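# Stand the cat litter pouch upright, clipped, mid-table

## Task

Set the cat litter pouch upright near the centre of the table, one of its wide faces turned toward the robot arms, not touching or crowding the pan or the scoop. The clip must finish attached to the pouch and holding onto it securely. The pan must not be tipped over at the end. Declare the task finished yourself by calling finished_scene.

## Robot and tools

Robot: two arms, left_arm and right_arm, each with a two-finger parallel gripper. Calibrated URDF root poses in the scene frame: left_arm at (-0.024, +0.244, 0) m, quat_wxyz (+1.000, 0, 0, 0); right_arm at (+0.041, -0.340, 0) m, quat_wxyz (+1.000, 0, 0, +0.012).

Frame: every pose, target and velocity is in the scene frame. Its origin sits at table-top height, halfway between the two nominal bases; +x points out across the table, +z points up, and left_arm is on the +y side. Arm names do not correspond to left and right in the camera pictures. Each gripper's fingers extend along its own +z axis and move apart along its y axis. end_effector_position is the point between the finger pads, roughly 1 cm short of the tips. Printed positions and orientations may be off by a few centimetres, more at long reach.

The row format (used by execute_actions and move): 16 numbers in one flat list, always covering both arms. First left_arm: x, y, z (metres, absolute target for end_effector_position), qw, qx, qy, qz (absolute orientation target, w first), opening; then the same eight for right_arm. opening runs from -1 (shut) to +1 (fully open, 0.094 m). So each row is an absolute pose for each gripper, not an offset.

execute_actions(actions, cameras): actions is a list of actions; each action is a list of 1 to 15 rows, each row lasting one control step of 1/30 s; if fewer than 15 rows are given, the final row repeats to fill 15 steps. An empty actions list just reports state and images. Any target lying more than 0.6 m from its gripper's current position, measured along any of that gripper's axes, gets the action rejected for both arms; the whole call is rejected if an action is malformed or the first one fails this test against the last reported state. To hold an orientation, repeat the same quaternion in every row rather than copying the drifting reported one. For an arm meant to stay still and not pushing anything, resend at every call the exact pose reported just before it stopped, with the opening you want. Sending the measured pose can relieve a press.

move(target, speed, blend, opening_speed, blocking, cameras): drives each gripper in a straight line from its Hand target to the pose in target. target is one 16-number row or a list of up to 15 rows (no 0.6 m limit). speed: top path speed in m/s, 0.002 to 2.9, default 0.25 (rotation capped at twice that in rad/s); one value, or one per target. blend: corner rounding in metres for a list, one value or one per target; 0 (default) stops at each point. opening_speed: rate of change of the commanded opening per second on the -1..+1 scale, at least 0.2. blocking=false returns after about 0.5 s while the move continues; a new move takes over from the running one. All paths finish together, last at least 0.5 s, and are cut at 10 s. Paths ignore obstacles and the other arm; grippers lag and stray more at speed, especially with the arm stretched. Do not route a path near an arm's own base: it can flip the shoulder posture. A changed opening on a later list point is applied only once everything is at rest there. Faster moves and targets set deeper past a contact hit and press harder. The result adds a move: line: done, off_target, moving, held or fault, plus limits (paced = pose clipped, held = steps withheld). Unnamed arms are done (within 10 mm and 2 degrees). done or off_target say nothing about contact.

wait(seconds): 0 to 10; arms keep their last command; a running move continues. stop(): brakes the running move; needs braking room. zoom_image(camera, region): camera is cam_high or cam_low; region [x0, y0, x1, y1] pixels, origin top-left, at most 504 by 504, from that camera's latest image. read_manual(section): licence texts only. finished_scene(scene): give the current scene number; ends it permanently.

Cameras: cam_high and cam_low, each 896x504. The cameras argument: omitted, null or ["all"] gives all, [] gives none; an unknown name invalidates the call.

Result lines: end_effector_position and end_effector_quat_wxyz per arm; Hand target (where the arm is actually being sent, possibly short of your command, so send the remainder next); Tool commands; grip_measured (finger opening on the command scale; last Joint positions value is the opening in metres); Joint velocities, marked within noise when still; Joint torques in Joint positions order without the gripper, including gravity load, with joints 1-3 wrapping sign past ±28 N m. Each control step the commanded orientation is clipped to 40 degrees from the measured one, and position is favoured over orientation. Friction can leave an arm a centimetre or more off target with no contact.

Gripping: empty fingers may read up to 2.7 mm wide. On a hard part the reading ends up to about 3 mm narrower than the part. Roughly 0.05 below the first-touch reading (more for small, round or soft items) the grip is at full force, about 50-64 N per pad. Close slowly on soft things. To release, command well above grip_measured. Sending 0 is a real command; resend the present value to leave a gripper alone.

Avoid: dropping or releasing moving objects, fast impacts, hard pushes, anything leaving the table, and grippers or fingers pressing on the other arm (a gripper closing on the other's fingers counts). Long holding, stretched arms or unreachable targets heat motors: MOTOR HOT at 75 °C, OVER-TEMPERATURE FAULT at 90 °C folds that arm for good, and at 100 °C it goes limp. Loose objects may occasionally get a small push.

Each tool is called after "Emit:" by a JSON object that holds its "name" and its "arguments".

## Session

Emit:
{"name": "execute_actions", "arguments": {"actions": []}}

Emit:
{"name": "zoom_image", "arguments": {"camera": "cam_high", "region": [380, 160, 600, 320]}}

Emit:
{"name": "zoom_image", "arguments": {"camera": "cam_low", "region": [420, 160, 680, 300]}}

Scene clock: 0.00 s.
left_arm: end_effector_position=(+0.1681, +0.5915, +0.1738) grip_measured=+1.000 end_effector_quat_wxyz=(-0.401, +0.723, -0.498, -0.263) | right_arm: end_effector_position=(+0.3793, -0.5114, +0.1383) grip_measured=+1.000 end_effector_quat_wxyz=(+0.661, +0.421, +0.621, -0.029)
Joint positions: left_arm=[0.805 1.402 0.912 -0.226 -0.605 -0.848 0.094] | right_arm=[-0.353 1.501 0.26 1.11 0.308 0.592 0.094]
Joint velocities: within noise
Joint torques (N m): no reading
Motor temperatures (°C): left_arm=[29 30 33 29 28 30 28] | right_arm=[27 32 31 28 26 27 28]
Heat: left arm: 33 °C; right arm: 32 °C.
Hand target: left_arm +0.1669, +0.5919, +0.1785; -0.403, +0.722, -0.495, -0.266 | right_arm +0.3797, -0.5119, +0.1393; +0.661, +0.419, +0.621, -0.032
Tool commands: left_gripper/opening=+1.0 right_gripper/opening=+1.0

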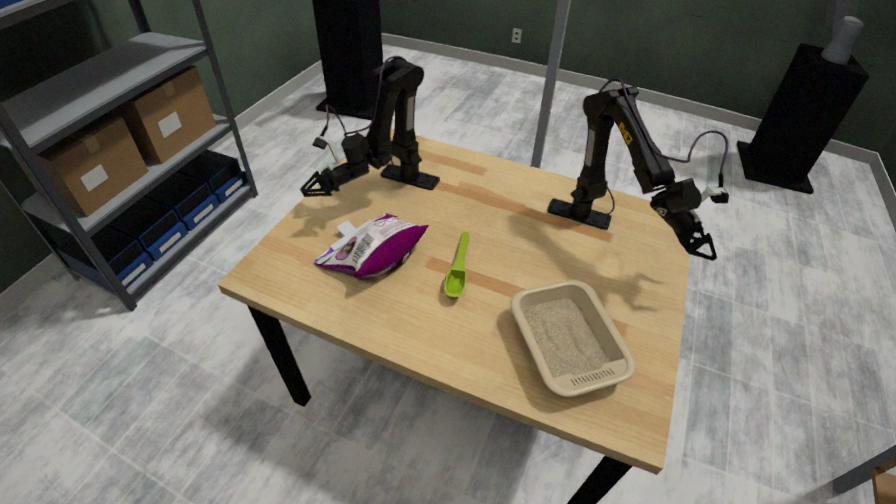

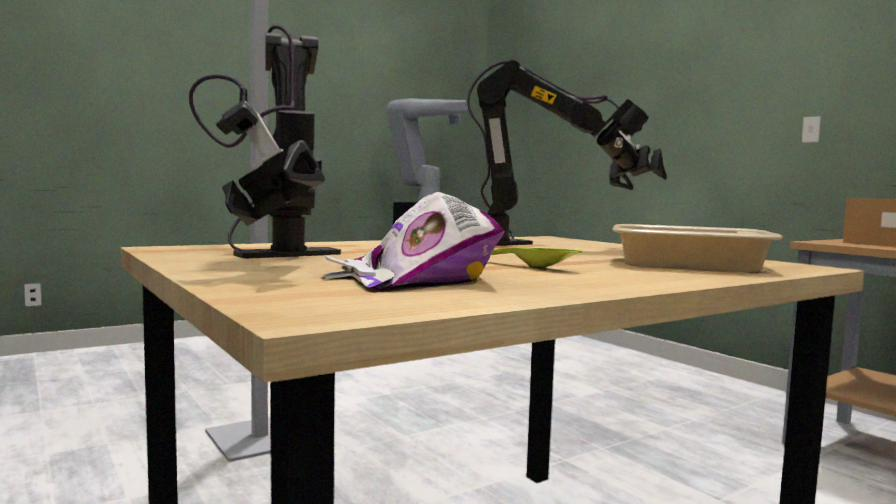

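Scaled by 2.291.

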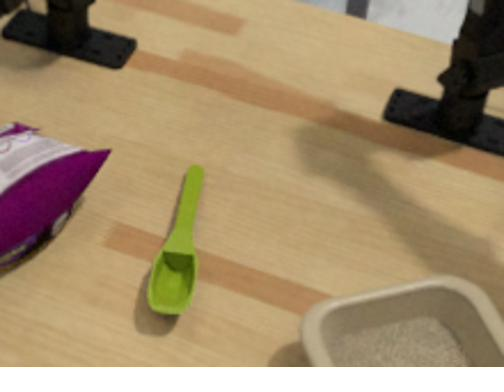

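Scaled by 1.938.

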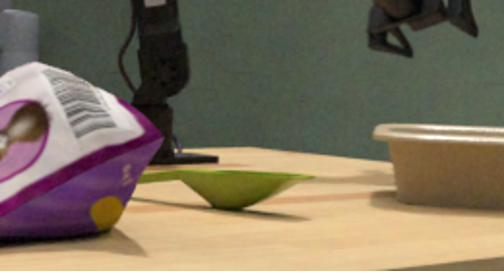

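Emit:
{"name": "zoom_image", "arguments": {"camera": "cam_high", "region": [300, 195, 440, 295]}}

Emit:
{"name": "zoom_image", "arguments": {"camera": "cam_low", "region": [310, 180, 520, 300]}}

Emit:
{"name": "zoom_image", "arguments": {"camera": "cam_low", "region": [315, 235, 415, 295]}}

Emit:
{"name": "zoom_image", "arguments": {"camera": "cam_high", "region": [310, 210, 380, 280]}}

Scaled by 3.600.

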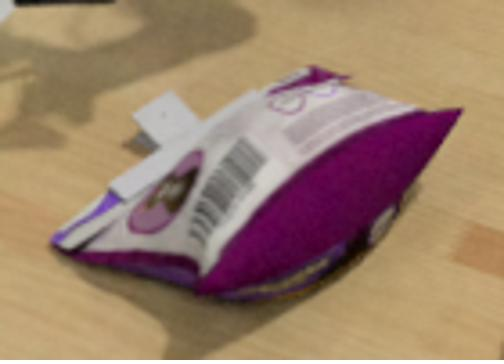

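Scaled by 2.400.

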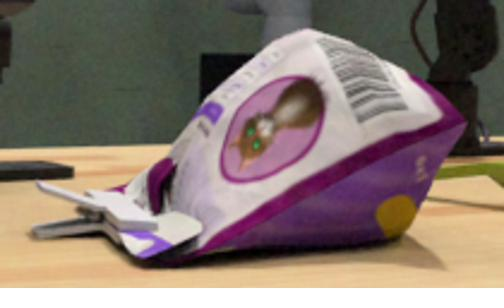

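Scaled by 5.040.

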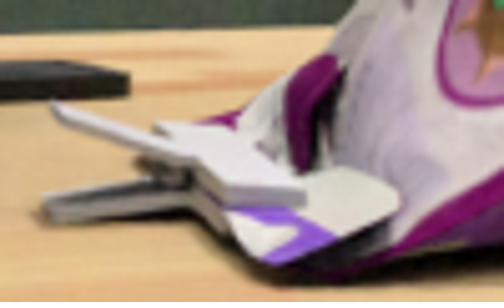

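Scaled by 7.200.

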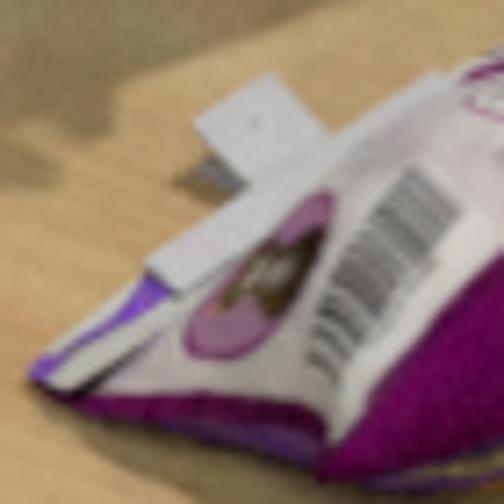

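Emit:
{"name": "move", "arguments": {"target": [0.31, -0.042, 0.10, 0.1723, -0.12, 0.9774, 0.0212, 0.2, 0.36, -0.36, 0.27, 0.377, -0.161, 0.910, 0.0665, 1], "speed": 0.7}}

Emit:
{"name": "zoom_image", "arguments": {"camera": "cam_high", "region": [400, 190, 540, 330]}}

Emit:
{"name": "zoom_image", "arguments": {"camera": "cam_high", "region": [300, 195, 440, 295]}}

Emit:
{"name": "zoom_image", "arguments": {"camera": "cam_low", "region": [450, 170, 610, 290]}}

Scene clock: 9.23 s.
left_arm: end_effector_position=(+0.3075, -0.0410, +0.1009) grip_measured=+0.201 end_effector_quat_wxyz=(+0.174, -0.122, +0.977, +0.016) | right_arm: end_effector_position=(+0.3580, -0.3618, +0.2599) grip_measured=+1.000 end_effector_quat_wxyz=(+0.371, -0.153, +0.914, +0.070)
Joint positions: left_arm=[-0.835 2.039 1.732 -1.084 -0.303 -1.056 0.056] | right_arm=[-0.343 1.214 1.285 -0.989 -0.449 -0.496 0.094]
Joint velocities: within noise
Joint torques (N m): left_arm=[-0.01 -8.66 8.5 0.59 -0.22 0.01] | right_arm=[0.46 -2.73 9.55 1.04 -0.27 -0.13]
Motor temperatures (°C): left_arm=[29 31 36 31 28 30 28] | right_arm=[27 33 33 30 26 27 28]
Heat: left arm: 36 °C; right arm: 33 °C.
Hand target: left_arm +0.3100, -0.0419, +0.0999; +0.173, -0.120, +0.977, +0.021 | right_arm +0.3598, -0.3600, +0.2699; +0.377, -0.161, +0.910, +0.066
Off the commanded pose: left_arm 0.003 m, 1 deg | right_arm 0.010 m, 1 deg.
move: done

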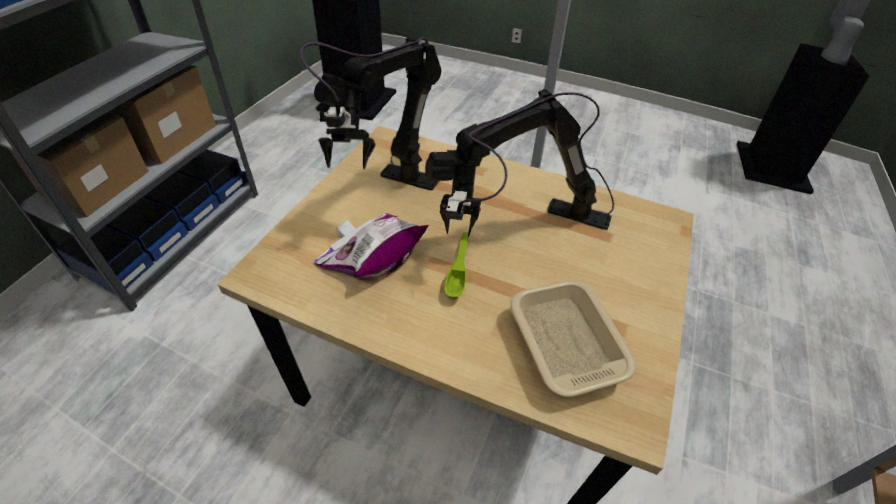

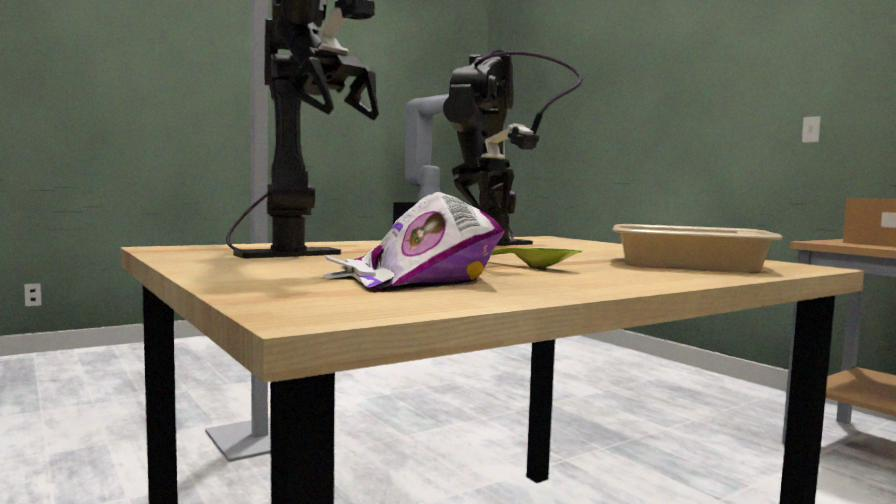

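Scaled by 3.600.

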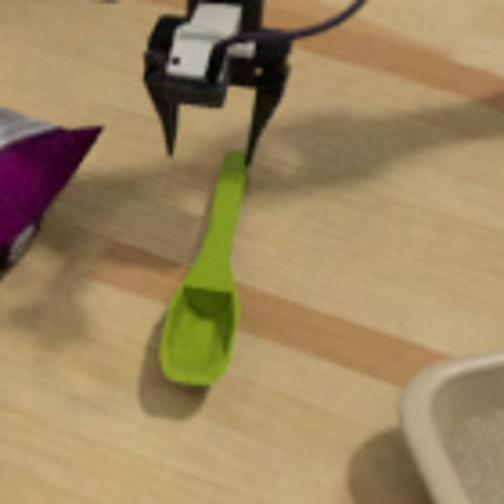

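Scaled by 3.600.

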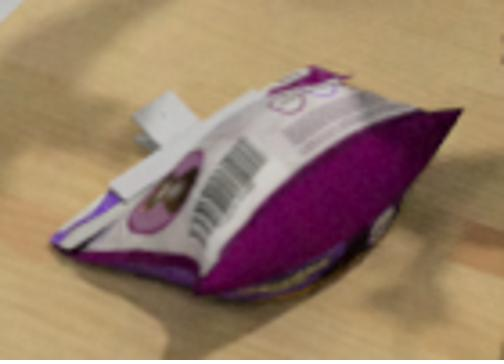

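Scaled by 3.150.

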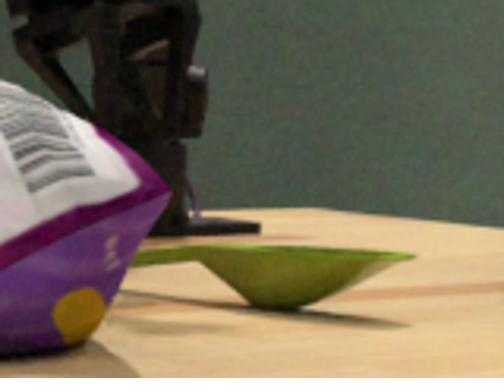

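Emit:
{"name": "move", "arguments": {"target": [[0.313, -0.042, 0.027, 0.1723, -0.12, 0.9774, 0.0212, 0.2, 0.36, -0.36, 0.27, 0.377, -0.161, 0.910, 0.0665, 1],[0.313, -0.042, 0.027, 0.1723, -0.12, 0.9774, 0.0212, -0.9, 0.36, -0.36, 0.27, 0.377, -0.161, 0.910, 0.0665, 1]], "speed": 0.15, "opening_speed": 1.5, "cameras": ["cam_high"]}}

Emit:
{"name": "zoom_image", "arguments": {"camera": "cam_high", "region": [400, 190, 540, 330]}}

Scene clock: 11.70 s.
left_arm: end_effector_position=(+0.3112, -0.0460, +0.0326) grip_measured=-0.594 end_effector_quat_wxyz=(+0.173, -0.119, +0.978, +0.015) | right_arm: end_effector_position=(+0.3578, -0.3618, +0.2597) grip_measured=+1.000 end_effector_quat_wxyz=(+0.370, -0.153, +0.914, +0.070)
Joint positions: left_arm=[-0.835 2.111 1.566 -0.842 -0.3 -1.049 0.019] | right_arm=[-0.343 1.214 1.285 -0.991 -0.449 -0.496 0.094]
Joint velocities: within noise
Joint torques (N m): left_arm=[0.42 -9.51 5.78 0.84 -0.24 0.08] | right_arm=[0.73 -2.91 9.43 1.04 -0.28 -0.13]
Motor temperatures (°C): left_arm=[29 32 36 31 28 30 28] | right_arm=[27 33 34 31 26 27 28]
Heat: left arm: 36 °C; right arm: 34 °C.
Hand target: left_arm +0.3130, -0.0419, +0.0270; +0.172, -0.120, +0.977, +0.021 | right_arm +0.3598, -0.3600, +0.2699; +0.377, -0.161, +0.910, +0.066
Off the commanded pose: left_arm 0.007 m, 1 deg | right_arm 0.011 m, 1 deg.
move: off_target (right_arm)
Images, in order (width x height): cam_high 896x504.

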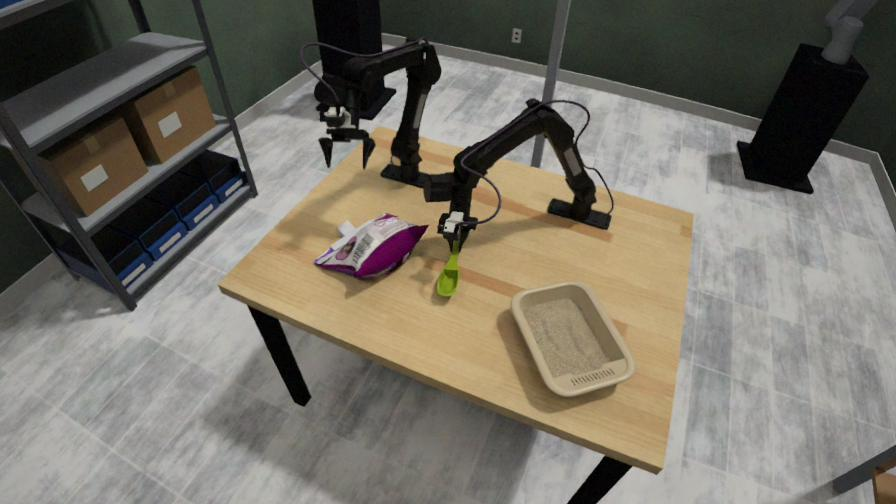

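Scaled by 3.600.

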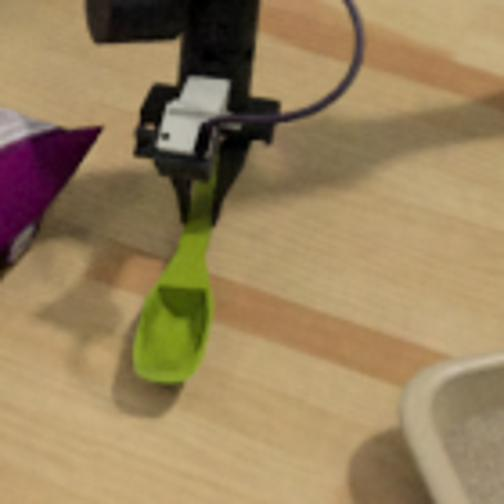

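Emit:
{"name": "move", "arguments": {"target": [[0.313, -0.045, 0.08, 0.1723, -0.12, 0.9774, 0.0212, -0.9, 0.36, -0.36, 0.27, 0.377, -0.161, 0.910, 0.0665, 1],[0.215, 0.205, 0.08, 0.1723, -0.12, 0.9774, 0.0212, -0.9, 0.35, -0.15, 0.27, 0.377, -0.161, 0.910, 0.0665, 1],[0.212, 0.212, 0.030, 0.1723, -0.12, 0.9774, 0.0212, -0.9, 0.335, -0.09, 0.17, 0.3685, 0.527, 0.6276, 0.4396, 1],[0.212, 0.212, 0.030, 0.1723, -0.12, 0.9774, 0.0212, -0.2, 0.335, -0.09, 0.085, 0.3685, 0.527, 0.6276, 0.4396, 1]], "speed": [0.2, 0.5, 0.5, 0.3], "blend": [0.02, 0.02, 0, 0], "opening_speed": 2}}

Emit:
{"name": "zoom_image", "arguments": {"camera": "cam_high", "region": [330, 170, 530, 310]}}

Emit:
{"name": "zoom_image", "arguments": {"camera": "cam_low", "region": [320, 150, 560, 300]}}

Scene clock: 16.77 s.
left_arm: end_effector_position=(+0.2145, +0.2102, +0.0348) grip_measured=-0.201 end_effector_quat_wxyz=(+0.177, -0.120, +0.977, +0.019) | right_arm: end_effector_position=(+0.3383, -0.0854, +0.0943) grip_measured=+1.000 end_effector_quat_wxyz=(+0.357, +0.533, +0.616, +0.457)
Joint positions: left_arm=[-0.27 1.223 0.582 -0.613 -0.169 -0.487 0.038] | right_arm=[1.006 1.64 0.504 0.658 0.777 1.969 0.094]
Joint velocities: within noise
Joint torques (N m): left_arm=[0.51 -1.95 5.39 1.14 -0.08 0.06] | right_arm=[0.34 -4.51 4.07 1.45 0.31 -0.23]
Motor temperatures (°C): left_arm=[29 32 36 31 28 30 28] | right_arm=[27 33 34 31 26 27 28]
Heat: left arm: 36 °C; right arm: 34 °C.
Hand target: left_arm +0.2119, +0.2120, +0.0301; +0.172, -0.120, +0.977, +0.021 | right_arm +0.3351, -0.0901, +0.0852; +0.368, +0.527, +0.627, +0.439
Off the commanded pose: left_arm 0.006 m, 1 deg | right_arm 0.011 m, 3 deg.
move: off_target (right_arm)

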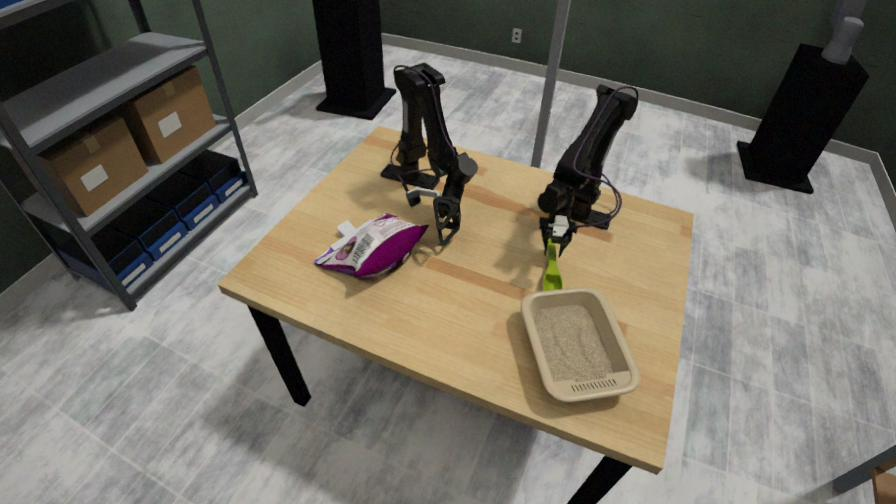

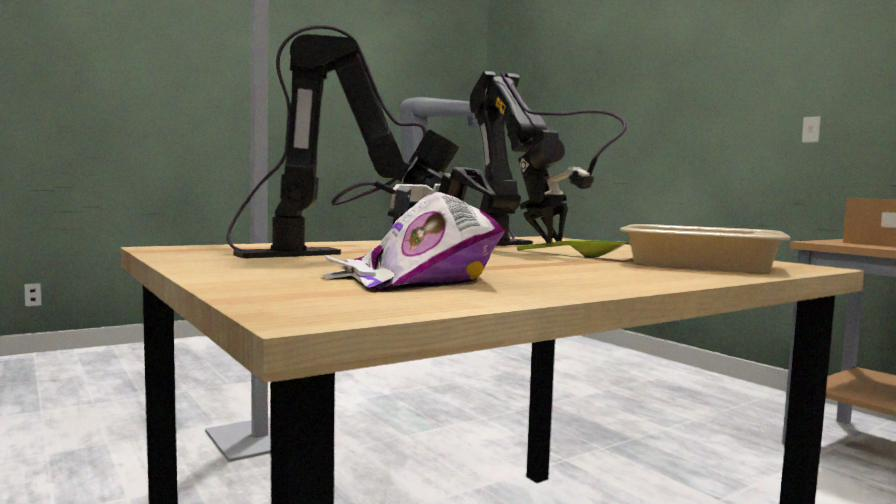

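Scaled by 2.520.

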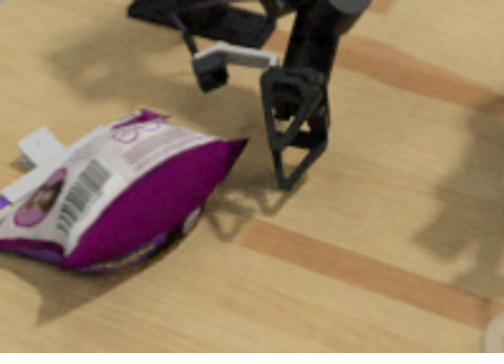

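Scaled by 2.100.

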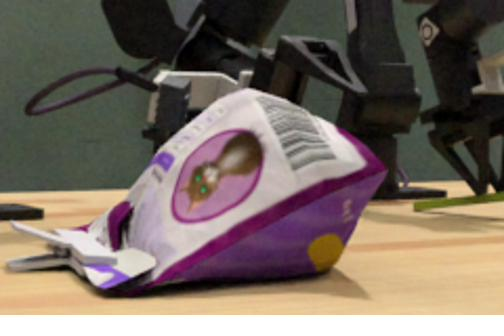

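Emit:
{"name": "move", "arguments": {"target": [[0.21, 0.212, 0.10, 0.1723, -0.12, 0.9774, 0.0212, -0.2, 0.333, -0.11, 0.060, 0.3685, 0.527, 0.6276, 0.4396, 1],[0.17, 0.29, 0.2, 0.259, 0, 0.966, 0, -0.2, 0.335, -0.21, 0.060, 0.3685, 0.527, 0.6276, 0.4396, 1],[0.17, 0.29, 0.2, 0.259, 0, 0.966, 0, -0.2, 0.35, -0.224, 0.060, 0.3685, 0.527, 0.6276, 0.4396, 1]], "speed": [0.25, 0.25, 0.15], "opening_speed": 2}}

Emit:
{"name": "zoom_image", "arguments": {"camera": "cam_high", "region": [310, 170, 470, 310]}}

Emit:
{"name": "zoom_image", "arguments": {"camera": "cam_low", "region": [320, 150, 560, 300]}}

Scene clock: 19.10 s.
left_arm: end_effector_position=(+0.1694, +0.2910, +0.1923) grip_measured=-0.201 end_effector_quat_wxyz=(+0.251, -0.002, +0.968, +0.002) | right_arm: end_effector_position=(+0.3491, -0.2159, +0.0646) grip_measured=+1.000 end_effector_quat_wxyz=(+0.356, +0.527, +0.623, +0.455)
Joint positions: left_arm=[0.398 0.865 0.994 -1.223 0.185 0.349 0.038] | right_arm=[0.528 1.531 0.101 1.072 0.327 1.729 0.094]
Joint velocities: within noise
Joint torques (N m): left_arm=[0.36 0.18 8.55 1.13 0.26 0.08] | right_arm=[-1.84 -2.63 3.45 1.74 0.13 -0.35]
Motor temperatures (°C): left_arm=[29 31 36 31 28 30 28] | right_arm=[27 33 34 32 26 27 28]
Heat: left arm: 36 °C; right arm: 34 °C.
Hand target: left_arm +0.1700, +0.2900, +0.1999; +0.259, +0.000, +0.966, +0.000 | right_arm +0.3498, -0.2239, +0.0601; +0.368, +0.527, +0.628, +0.439
Off the commanded pose: left_arm 0.008 m, 1 deg | right_arm 0.009 m, 2 deg.
move: done

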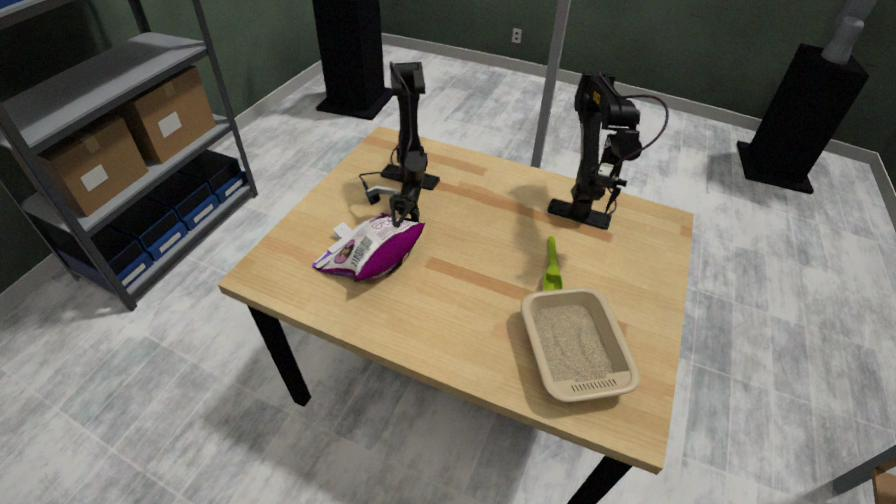

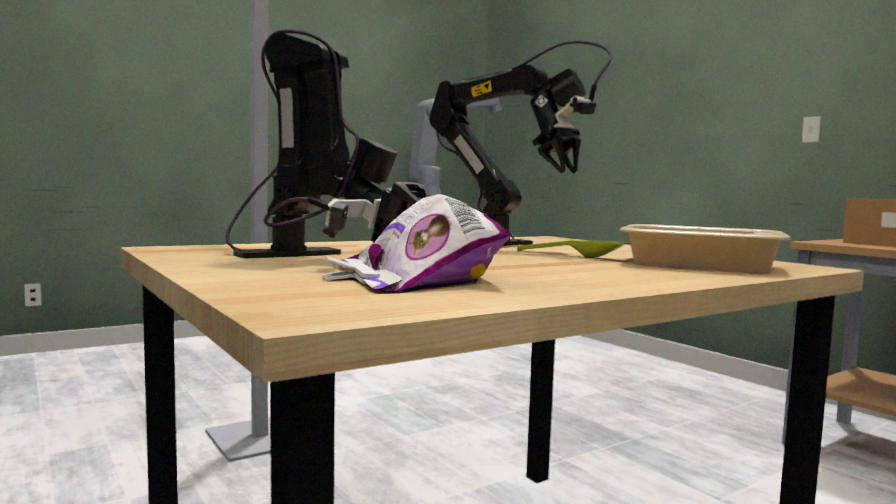

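Scaled by 3.150.

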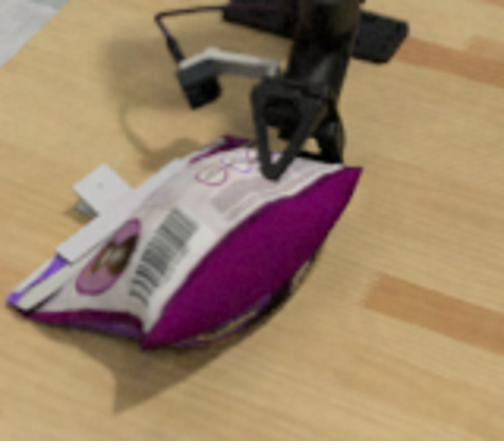

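Scaled by 2.100.

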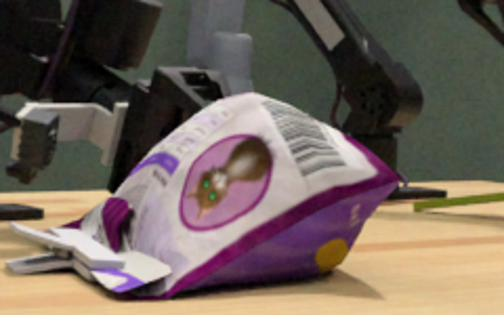

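Emit:
{"name": "move", "arguments": {"target": [[0.17, 0.29, 0.2, 0.259, 0, 0.966, 0, -0.2, 0.372, -0.229, 0.056, 0.3685, 0.527, 0.6276, 0.4396, 1],[0.17, 0.29, 0.2, 0.259, 0, 0.966, 0, -0.2, 0.372, -0.229, 0.056, 0.3685, 0.527, 0.6276, 0.4396, -0.8]], "speed": 0.15, "opening_speed": 1.0}}

Emit:
{"name": "zoom_image", "arguments": {"camera": "cam_high", "region": [310, 170, 470, 310]}}

Emit:
{"name": "zoom_image", "arguments": {"camera": "cam_low", "region": [320, 150, 560, 300]}}

Scene clock: 23.73 s.
left_arm: end_effector_position=(+0.1692, +0.2907, +0.1921) grip_measured=-0.201 end_effector_quat_wxyz=(+0.251, -0.001, +0.968, +0.002) | right_arm: end_effector_position=(+0.3687, -0.2246, +0.0631) grip_measured=-0.550 end_effector_quat_wxyz=(+0.361, +0.526, +0.617, +0.461)
Joint positions: left_arm=[0.398 0.865 0.994 -1.225 0.185 0.35 0.038] | right_arm=[0.436 1.637 0.138 1.169 0.245 1.696 0.021]
Joint velocities: within noise
Joint torques (N m): left_arm=[0.57 0.13 8.5 1.19 0.2 0.05] | right_arm=[-0.87 -3.29 4.75 1.44 0.18 -0.31]
Motor temperatures (°C): left_arm=[29 31 36 31 28 30 28] | right_arm=[27 33 34 33 26 27 28]
Heat: left arm: 36 °C; right arm: 34 °C.
Hand target: left_arm +0.1699, +0.2900, +0.1999; +0.259, +0.000, +0.966, +0.000 | right_arm +0.3716, -0.2290, +0.0562; +0.368, +0.527, +0.627, +0.440
Off the commanded pose: left_arm 0.008 m, 1 deg | right_arm 0.009 m, 3 deg.
move: off_target (right_arm); target 2's new opening was sent with right_arm's hand 0.015 m and 3 deg from that target

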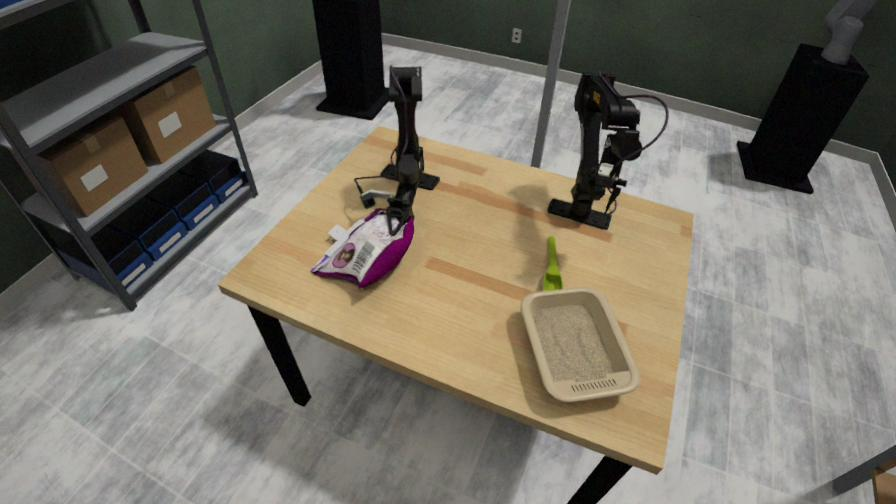

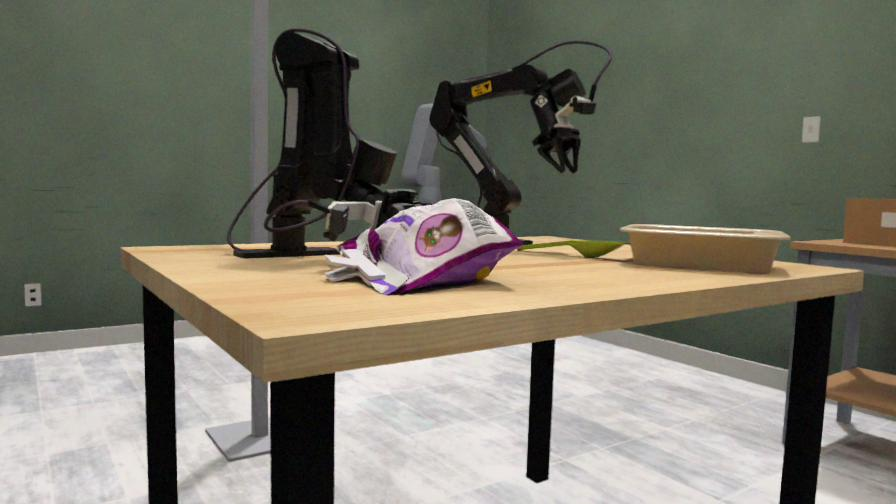

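Scaled by 3.150.

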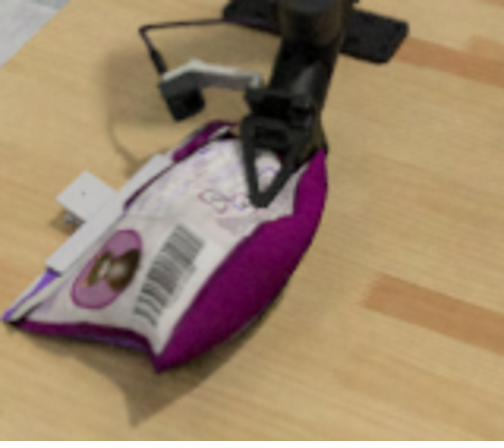

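Scaled by 2.100.

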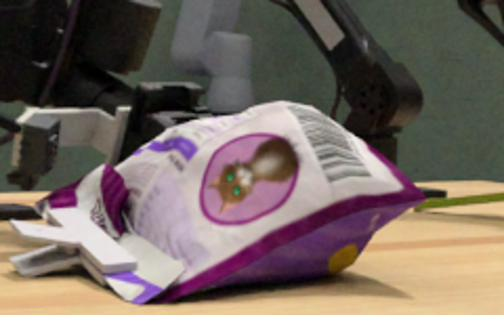

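Emit:
{"name": "move", "arguments": {"target": [0.17, 0.29, 0.2, 0.259, 0, 0.966, 0, -0.2, 0.335, -0.19, 0.14, 0.343, 0.002, 0.889, 0.3045, -0.9], "speed": 0.3}}

Emit:
{"name": "zoom_image", "arguments": {"camera": "cam_high", "region": [310, 150, 490, 310]}}

Emit:
{"name": "zoom_image", "arguments": {"camera": "cam_low", "region": [320, 130, 580, 300]}}

Scene clock: 26.80 s.
left_arm: end_effector_position=(+0.1692, +0.2907, +0.1921) grip_measured=-0.201 end_effector_quat_wxyz=(+0.251, -0.001, +0.968, +0.002) | right_arm: end_effector_position=(+0.3308, -0.2062, +0.1119) grip_measured=-0.577 end_effector_quat_wxyz=(+0.326, +0.043, +0.905, +0.269)
Joint positions: left_arm=[0.398 0.865 0.994 -1.225 0.185 0.35 0.038] | right_arm=[0.249 1.081 0.526 -0.177 -0.281 0.494 0.02]
Joint velocities: within noise
Joint torques (N m): left_arm=[0.44 0.18 8.51 1.13 0.22 0.05] | right_arm=[0.17 -3.6 10.73 1.51 -1.07 -0.47]
Motor temperatures (°C): left_arm=[29 31 36 31 28 30 28] | right_arm=[27 33 34 33 26 27 28]
Heat: left arm: 36 °C; right arm: 34 °C.
Hand target: left_arm +0.1700, +0.2900, +0.1999; +0.259, +0.000, +0.966, +0.000 | right_arm +0.3341, -0.1911, +0.1399; +0.345, +0.002, +0.889, +0.303
Off the commanded pose: left_arm 0.008 m, 1 deg | right_arm 0.033 m, 7 deg.
move: off_target (right_arm)

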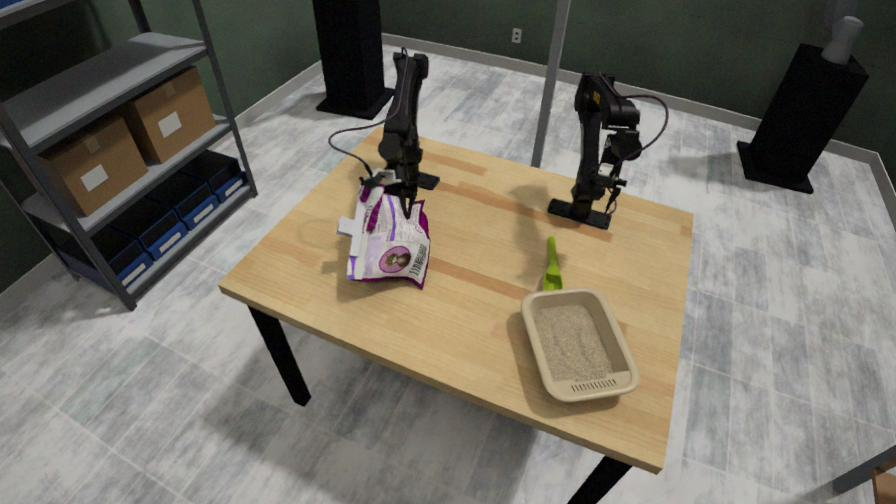

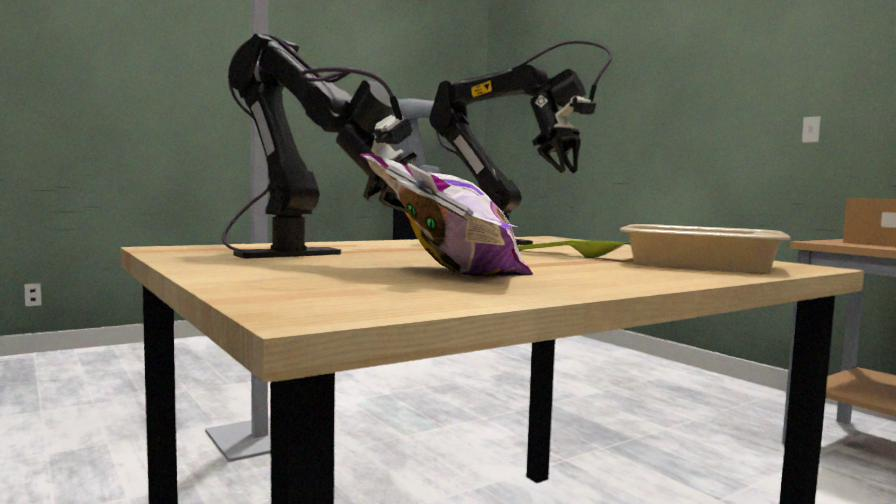

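Scaled by 2.800.

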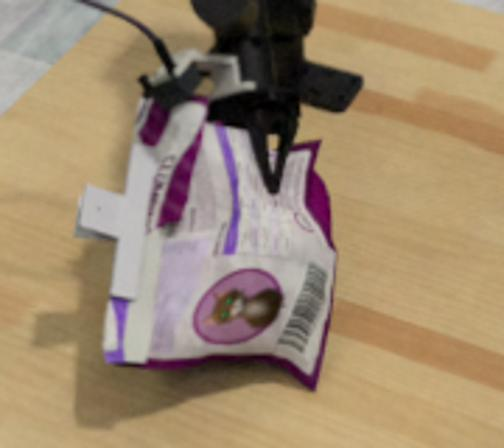

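Scaled by 1.938.

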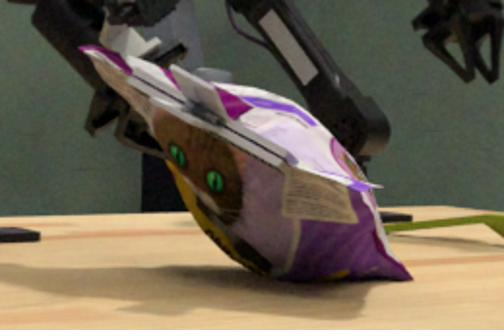

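Emit:
{"name": "move", "arguments": {"target": [0.17, 0.29, 0.2, 0.259, 0, 0.966, 0, -0.2, 0.275, -0.12, 0.125, 0.452, -0.544, 0.666, 0.238, -0.9], "speed": 0.3}}

Emit:
{"name": "zoom_image", "arguments": {"camera": "cam_high", "region": [370, 130, 550, 290]}}

Emit:
{"name": "zoom_image", "arguments": {"camera": "cam_low", "region": [360, 130, 620, 300]}}

Scene clock: 29.83 s.
left_arm: end_effector_position=(+0.1692, +0.2907, +0.1921) grip_measured=-0.201 end_effector_quat_wxyz=(+0.251, -0.001, +0.968, +0.002) | right_arm: end_effector_position=(+0.2901, -0.1467, +0.1056) grip_measured=-0.579 end_effector_quat_wxyz=(+0.438, -0.507, +0.719, +0.183)
Joint positions: left_arm=[0.398 0.865 0.994 -1.225 0.185 0.35 0.038] | right_arm=[0.344 1.095 0.424 -0.014 -0.525 -0.608 0.02]
Joint velocities: within noise
Joint torques (N m): left_arm=[0.5 0.09 8.5 1.16 0.2 0.1] | right_arm=[2.92 -2.25 8.23 1.6 -1.73 -0.38]
Motor temperatures (°C): left_arm=[29 30 36 31 28 30 28] | right_arm=[27 33 35 34 27 27 28]
Heat: left arm: 36 °C; right arm: 35 °C.
Hand target: left_arm +0.1700, +0.2900, +0.1999; +0.259, +0.000, +0.966, +0.000 | right_arm +0.2745, -0.1229, +0.1248; +0.452, -0.543, +0.667, +0.236
Off the commanded pose: left_arm 0.008 m, 1 deg | right_arm 0.036 m, 10 deg.
move: off_target (right_arm)

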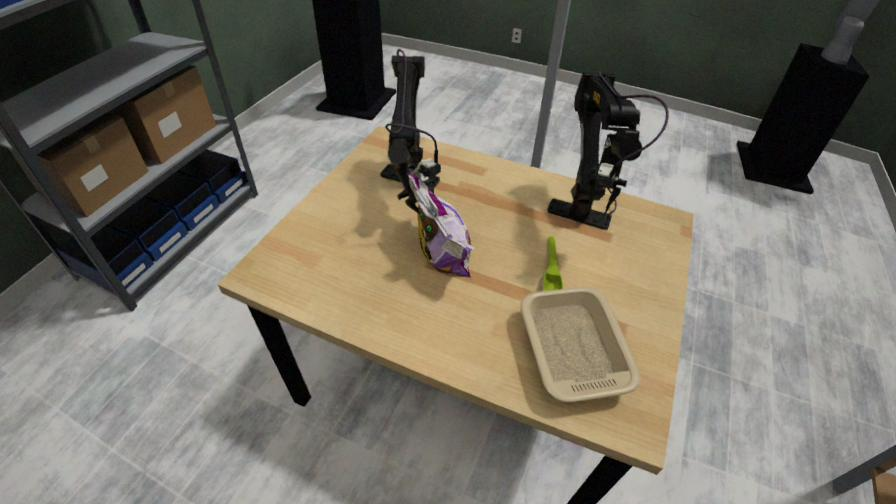

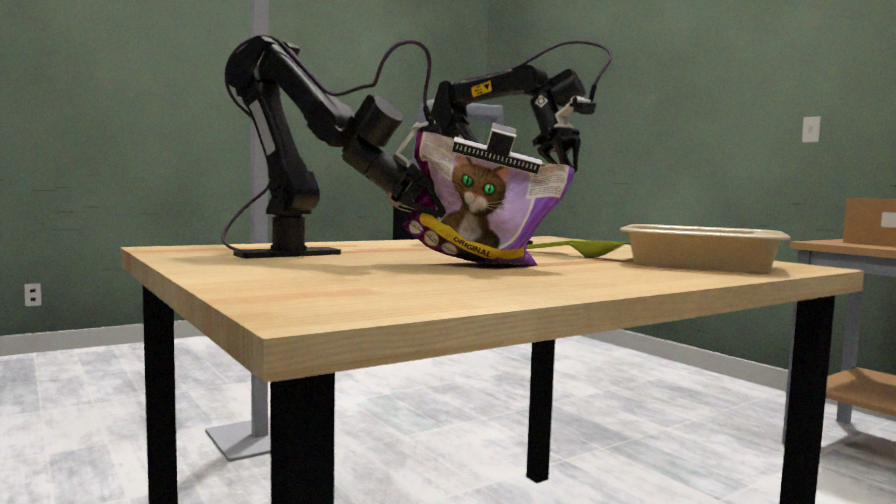

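Scaled by 2.800.

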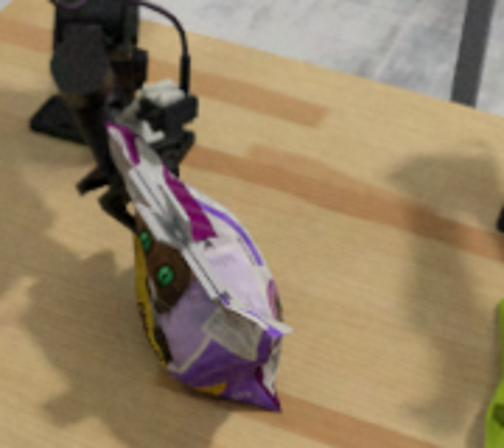

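Scaled by 1.938.

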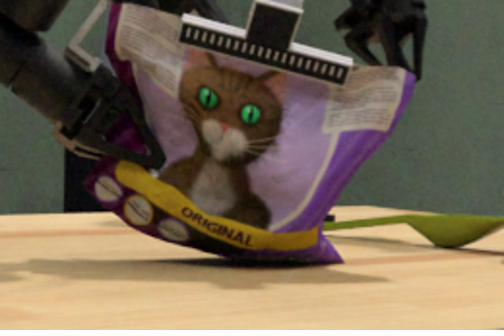

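Emit:
{"name": "move", "arguments": {"target": [0.17, 0.29, 0.2, 0.259, 0, 0.966, 0, -0.2, 0.238, -0.115, 0.088, 0.503, -0.553, 0.591, 0.301, -0.9], "speed": 0.2}}

Emit:
{"name": "zoom_image", "arguments": {"camera": "cam_high", "region": [370, 130, 550, 290]}}

Emit:
{"name": "zoom_image", "arguments": {"camera": "cam_low", "region": [360, 130, 620, 300]}}

Scene clock: 32.50 s.
left_arm: end_effector_position=(+0.1691, +0.2907, +0.1921) grip_measured=-0.201 end_effector_quat_wxyz=(+0.251, -0.001, +0.968, +0.002) | right_arm: end_effector_position=(+0.2662, -0.1294, +0.0829) grip_measured=-0.579 end_effector_quat_wxyz=(+0.514, -0.534, +0.629, +0.235)
Joint positions: left_arm=[0.398 0.865 0.994 -1.225 0.185 0.35 0.038] | right_arm=[0.34 1.246 0.165 0.585 -0.705 -0.612 0.02]
Joint velocities: within noise
Joint torques (N m): left_arm=[0.49 0.12 8.58 1.17 0.22 0.01] | right_arm=[1.46 -2.07 4.27 1.71 -1.84 0.12]
Motor temperatures (°C): left_arm=[29 30 36 31 28 30 28] | right_arm=[27 33 35 34 27 27 28]
Heat: left arm: 36 °C; right arm: 35 °C.
Hand target: left_arm +0.1699, +0.2900, +0.1999; +0.259, +0.000, +0.966, +0.000 | right_arm +0.2394, -0.1163, +0.0874; +0.502, -0.554, +0.594, +0.298
Off the commanded pose: left_arm 0.008 m, 1 deg | right_arm 0.032 m, 9 deg.
move: off_target (right_arm)

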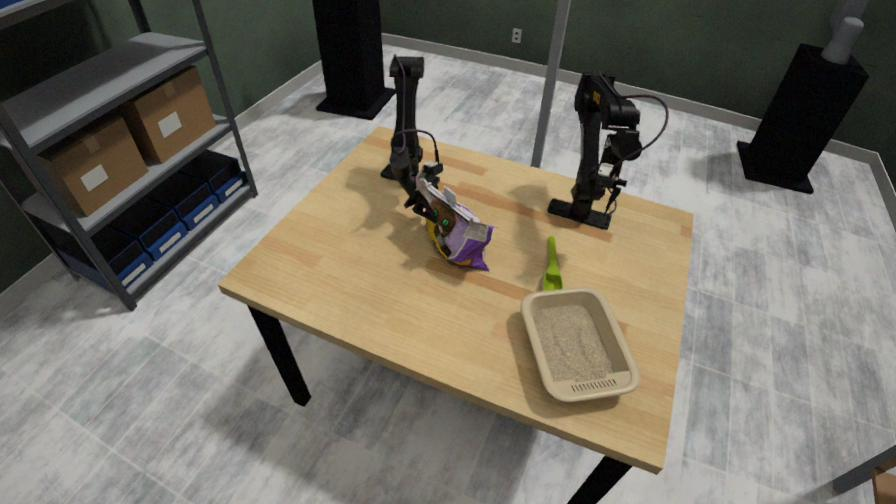

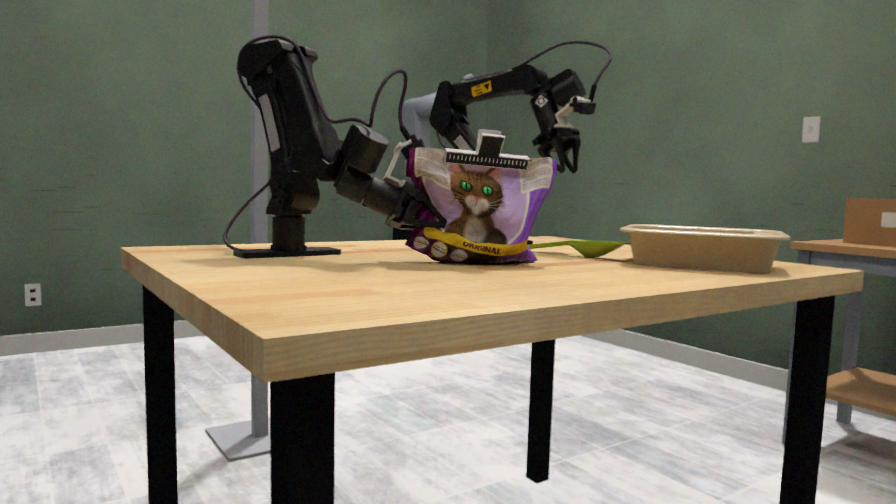

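Scaled by 2.800.

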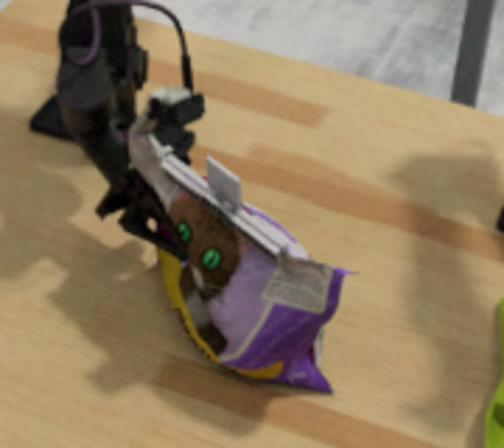

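Scaled by 1.938.

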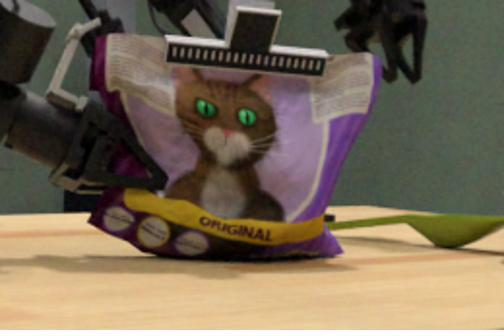

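Emit:
{"name": "move", "arguments": {"target": [0.17, 0.29, 0.2, 0.259, 0, 0.966, 0, -0.2, 0.24, -0.125, 0.075, 0.475, -0.603, 0.541, 0.344, -0.9], "speed": 0.25}}

Emit:
{"name": "zoom_image", "arguments": {"camera": "cam_high", "region": [370, 130, 550, 290]}}

Emit:
{"name": "zoom_image", "arguments": {"camera": "cam_low", "region": [360, 130, 620, 300]}}

Scene clock: 34.23 s.
left_arm: end_effector_position=(+0.1691, +0.2907, +0.1921) grip_measured=-0.201 end_effector_quat_wxyz=(+0.251, -0.001, +0.968, +0.002) | right_arm: end_effector_position=(+0.2655, -0.1316, +0.0783) grip_measured=-0.579 end_effector_quat_wxyz=(-0.510, +0.599, -0.551, -0.278)
Joint positions: left_arm=[0.398 0.865 0.994 -1.225 0.185 0.35 0.038] | right_arm=[0.209 1.423 0.257 0.524 -0.998 -0.89 0.02]
Joint velocities: within noise
Joint torques (N m): left_arm=[0.51 -0.1 8.64 1.14 0.21 0.04] | right_arm=[0.94 -2.65 4.71 0.58 -1.57 -0.03]
Motor temperatures (°C): left_arm=[29 30 36 31 28 30 28] | right_arm=[27 33 34 34 28 27 28]
Heat: left arm: 36 °C; right arm: 34 °C.
Hand target: left_arm +0.1699, +0.2900, +0.1999; +0.259, +0.000, +0.966, +0.000 | right_arm +0.2415, -0.1255, +0.0763; -0.481, +0.597, -0.543, -0.342
Off the commanded pose: left_arm 0.008 m, 1 deg | right_arm 0.027 m, 9 deg.
move: off_target (right_arm)

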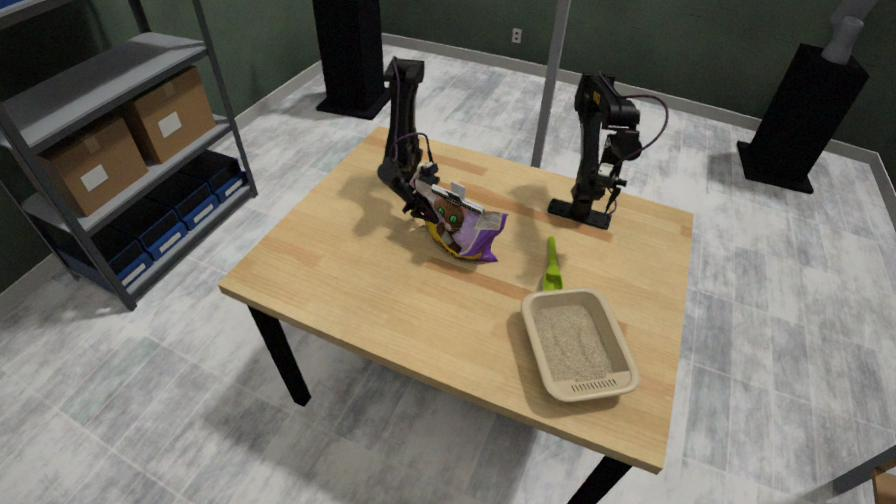

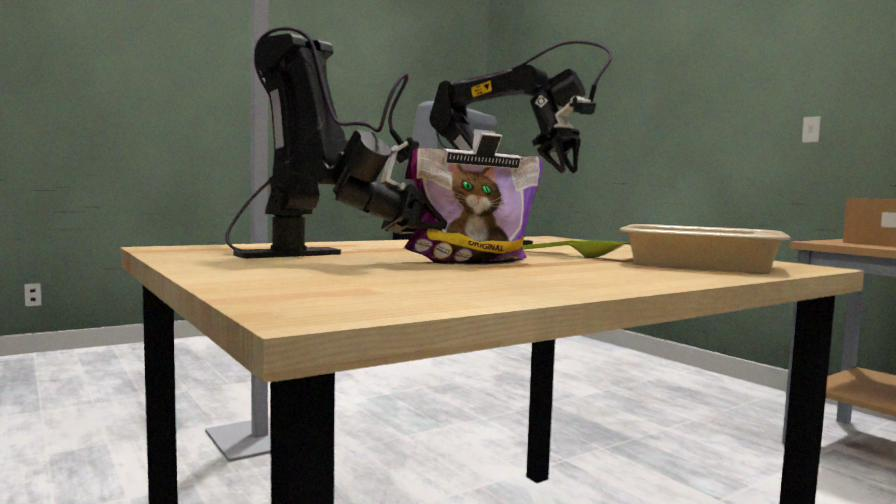

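Scaled by 2.800.

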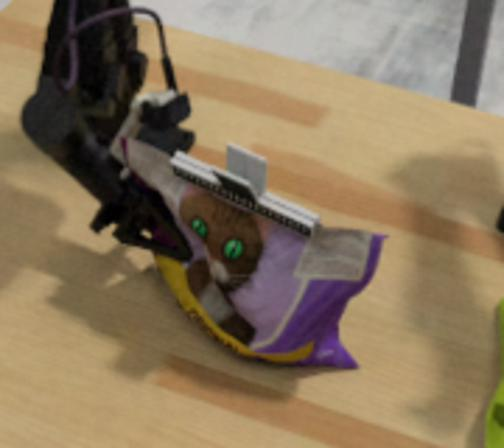

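Scaled by 1.938.

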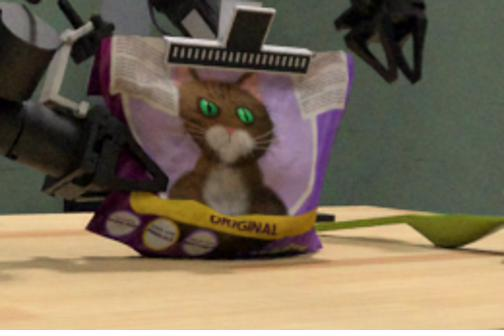

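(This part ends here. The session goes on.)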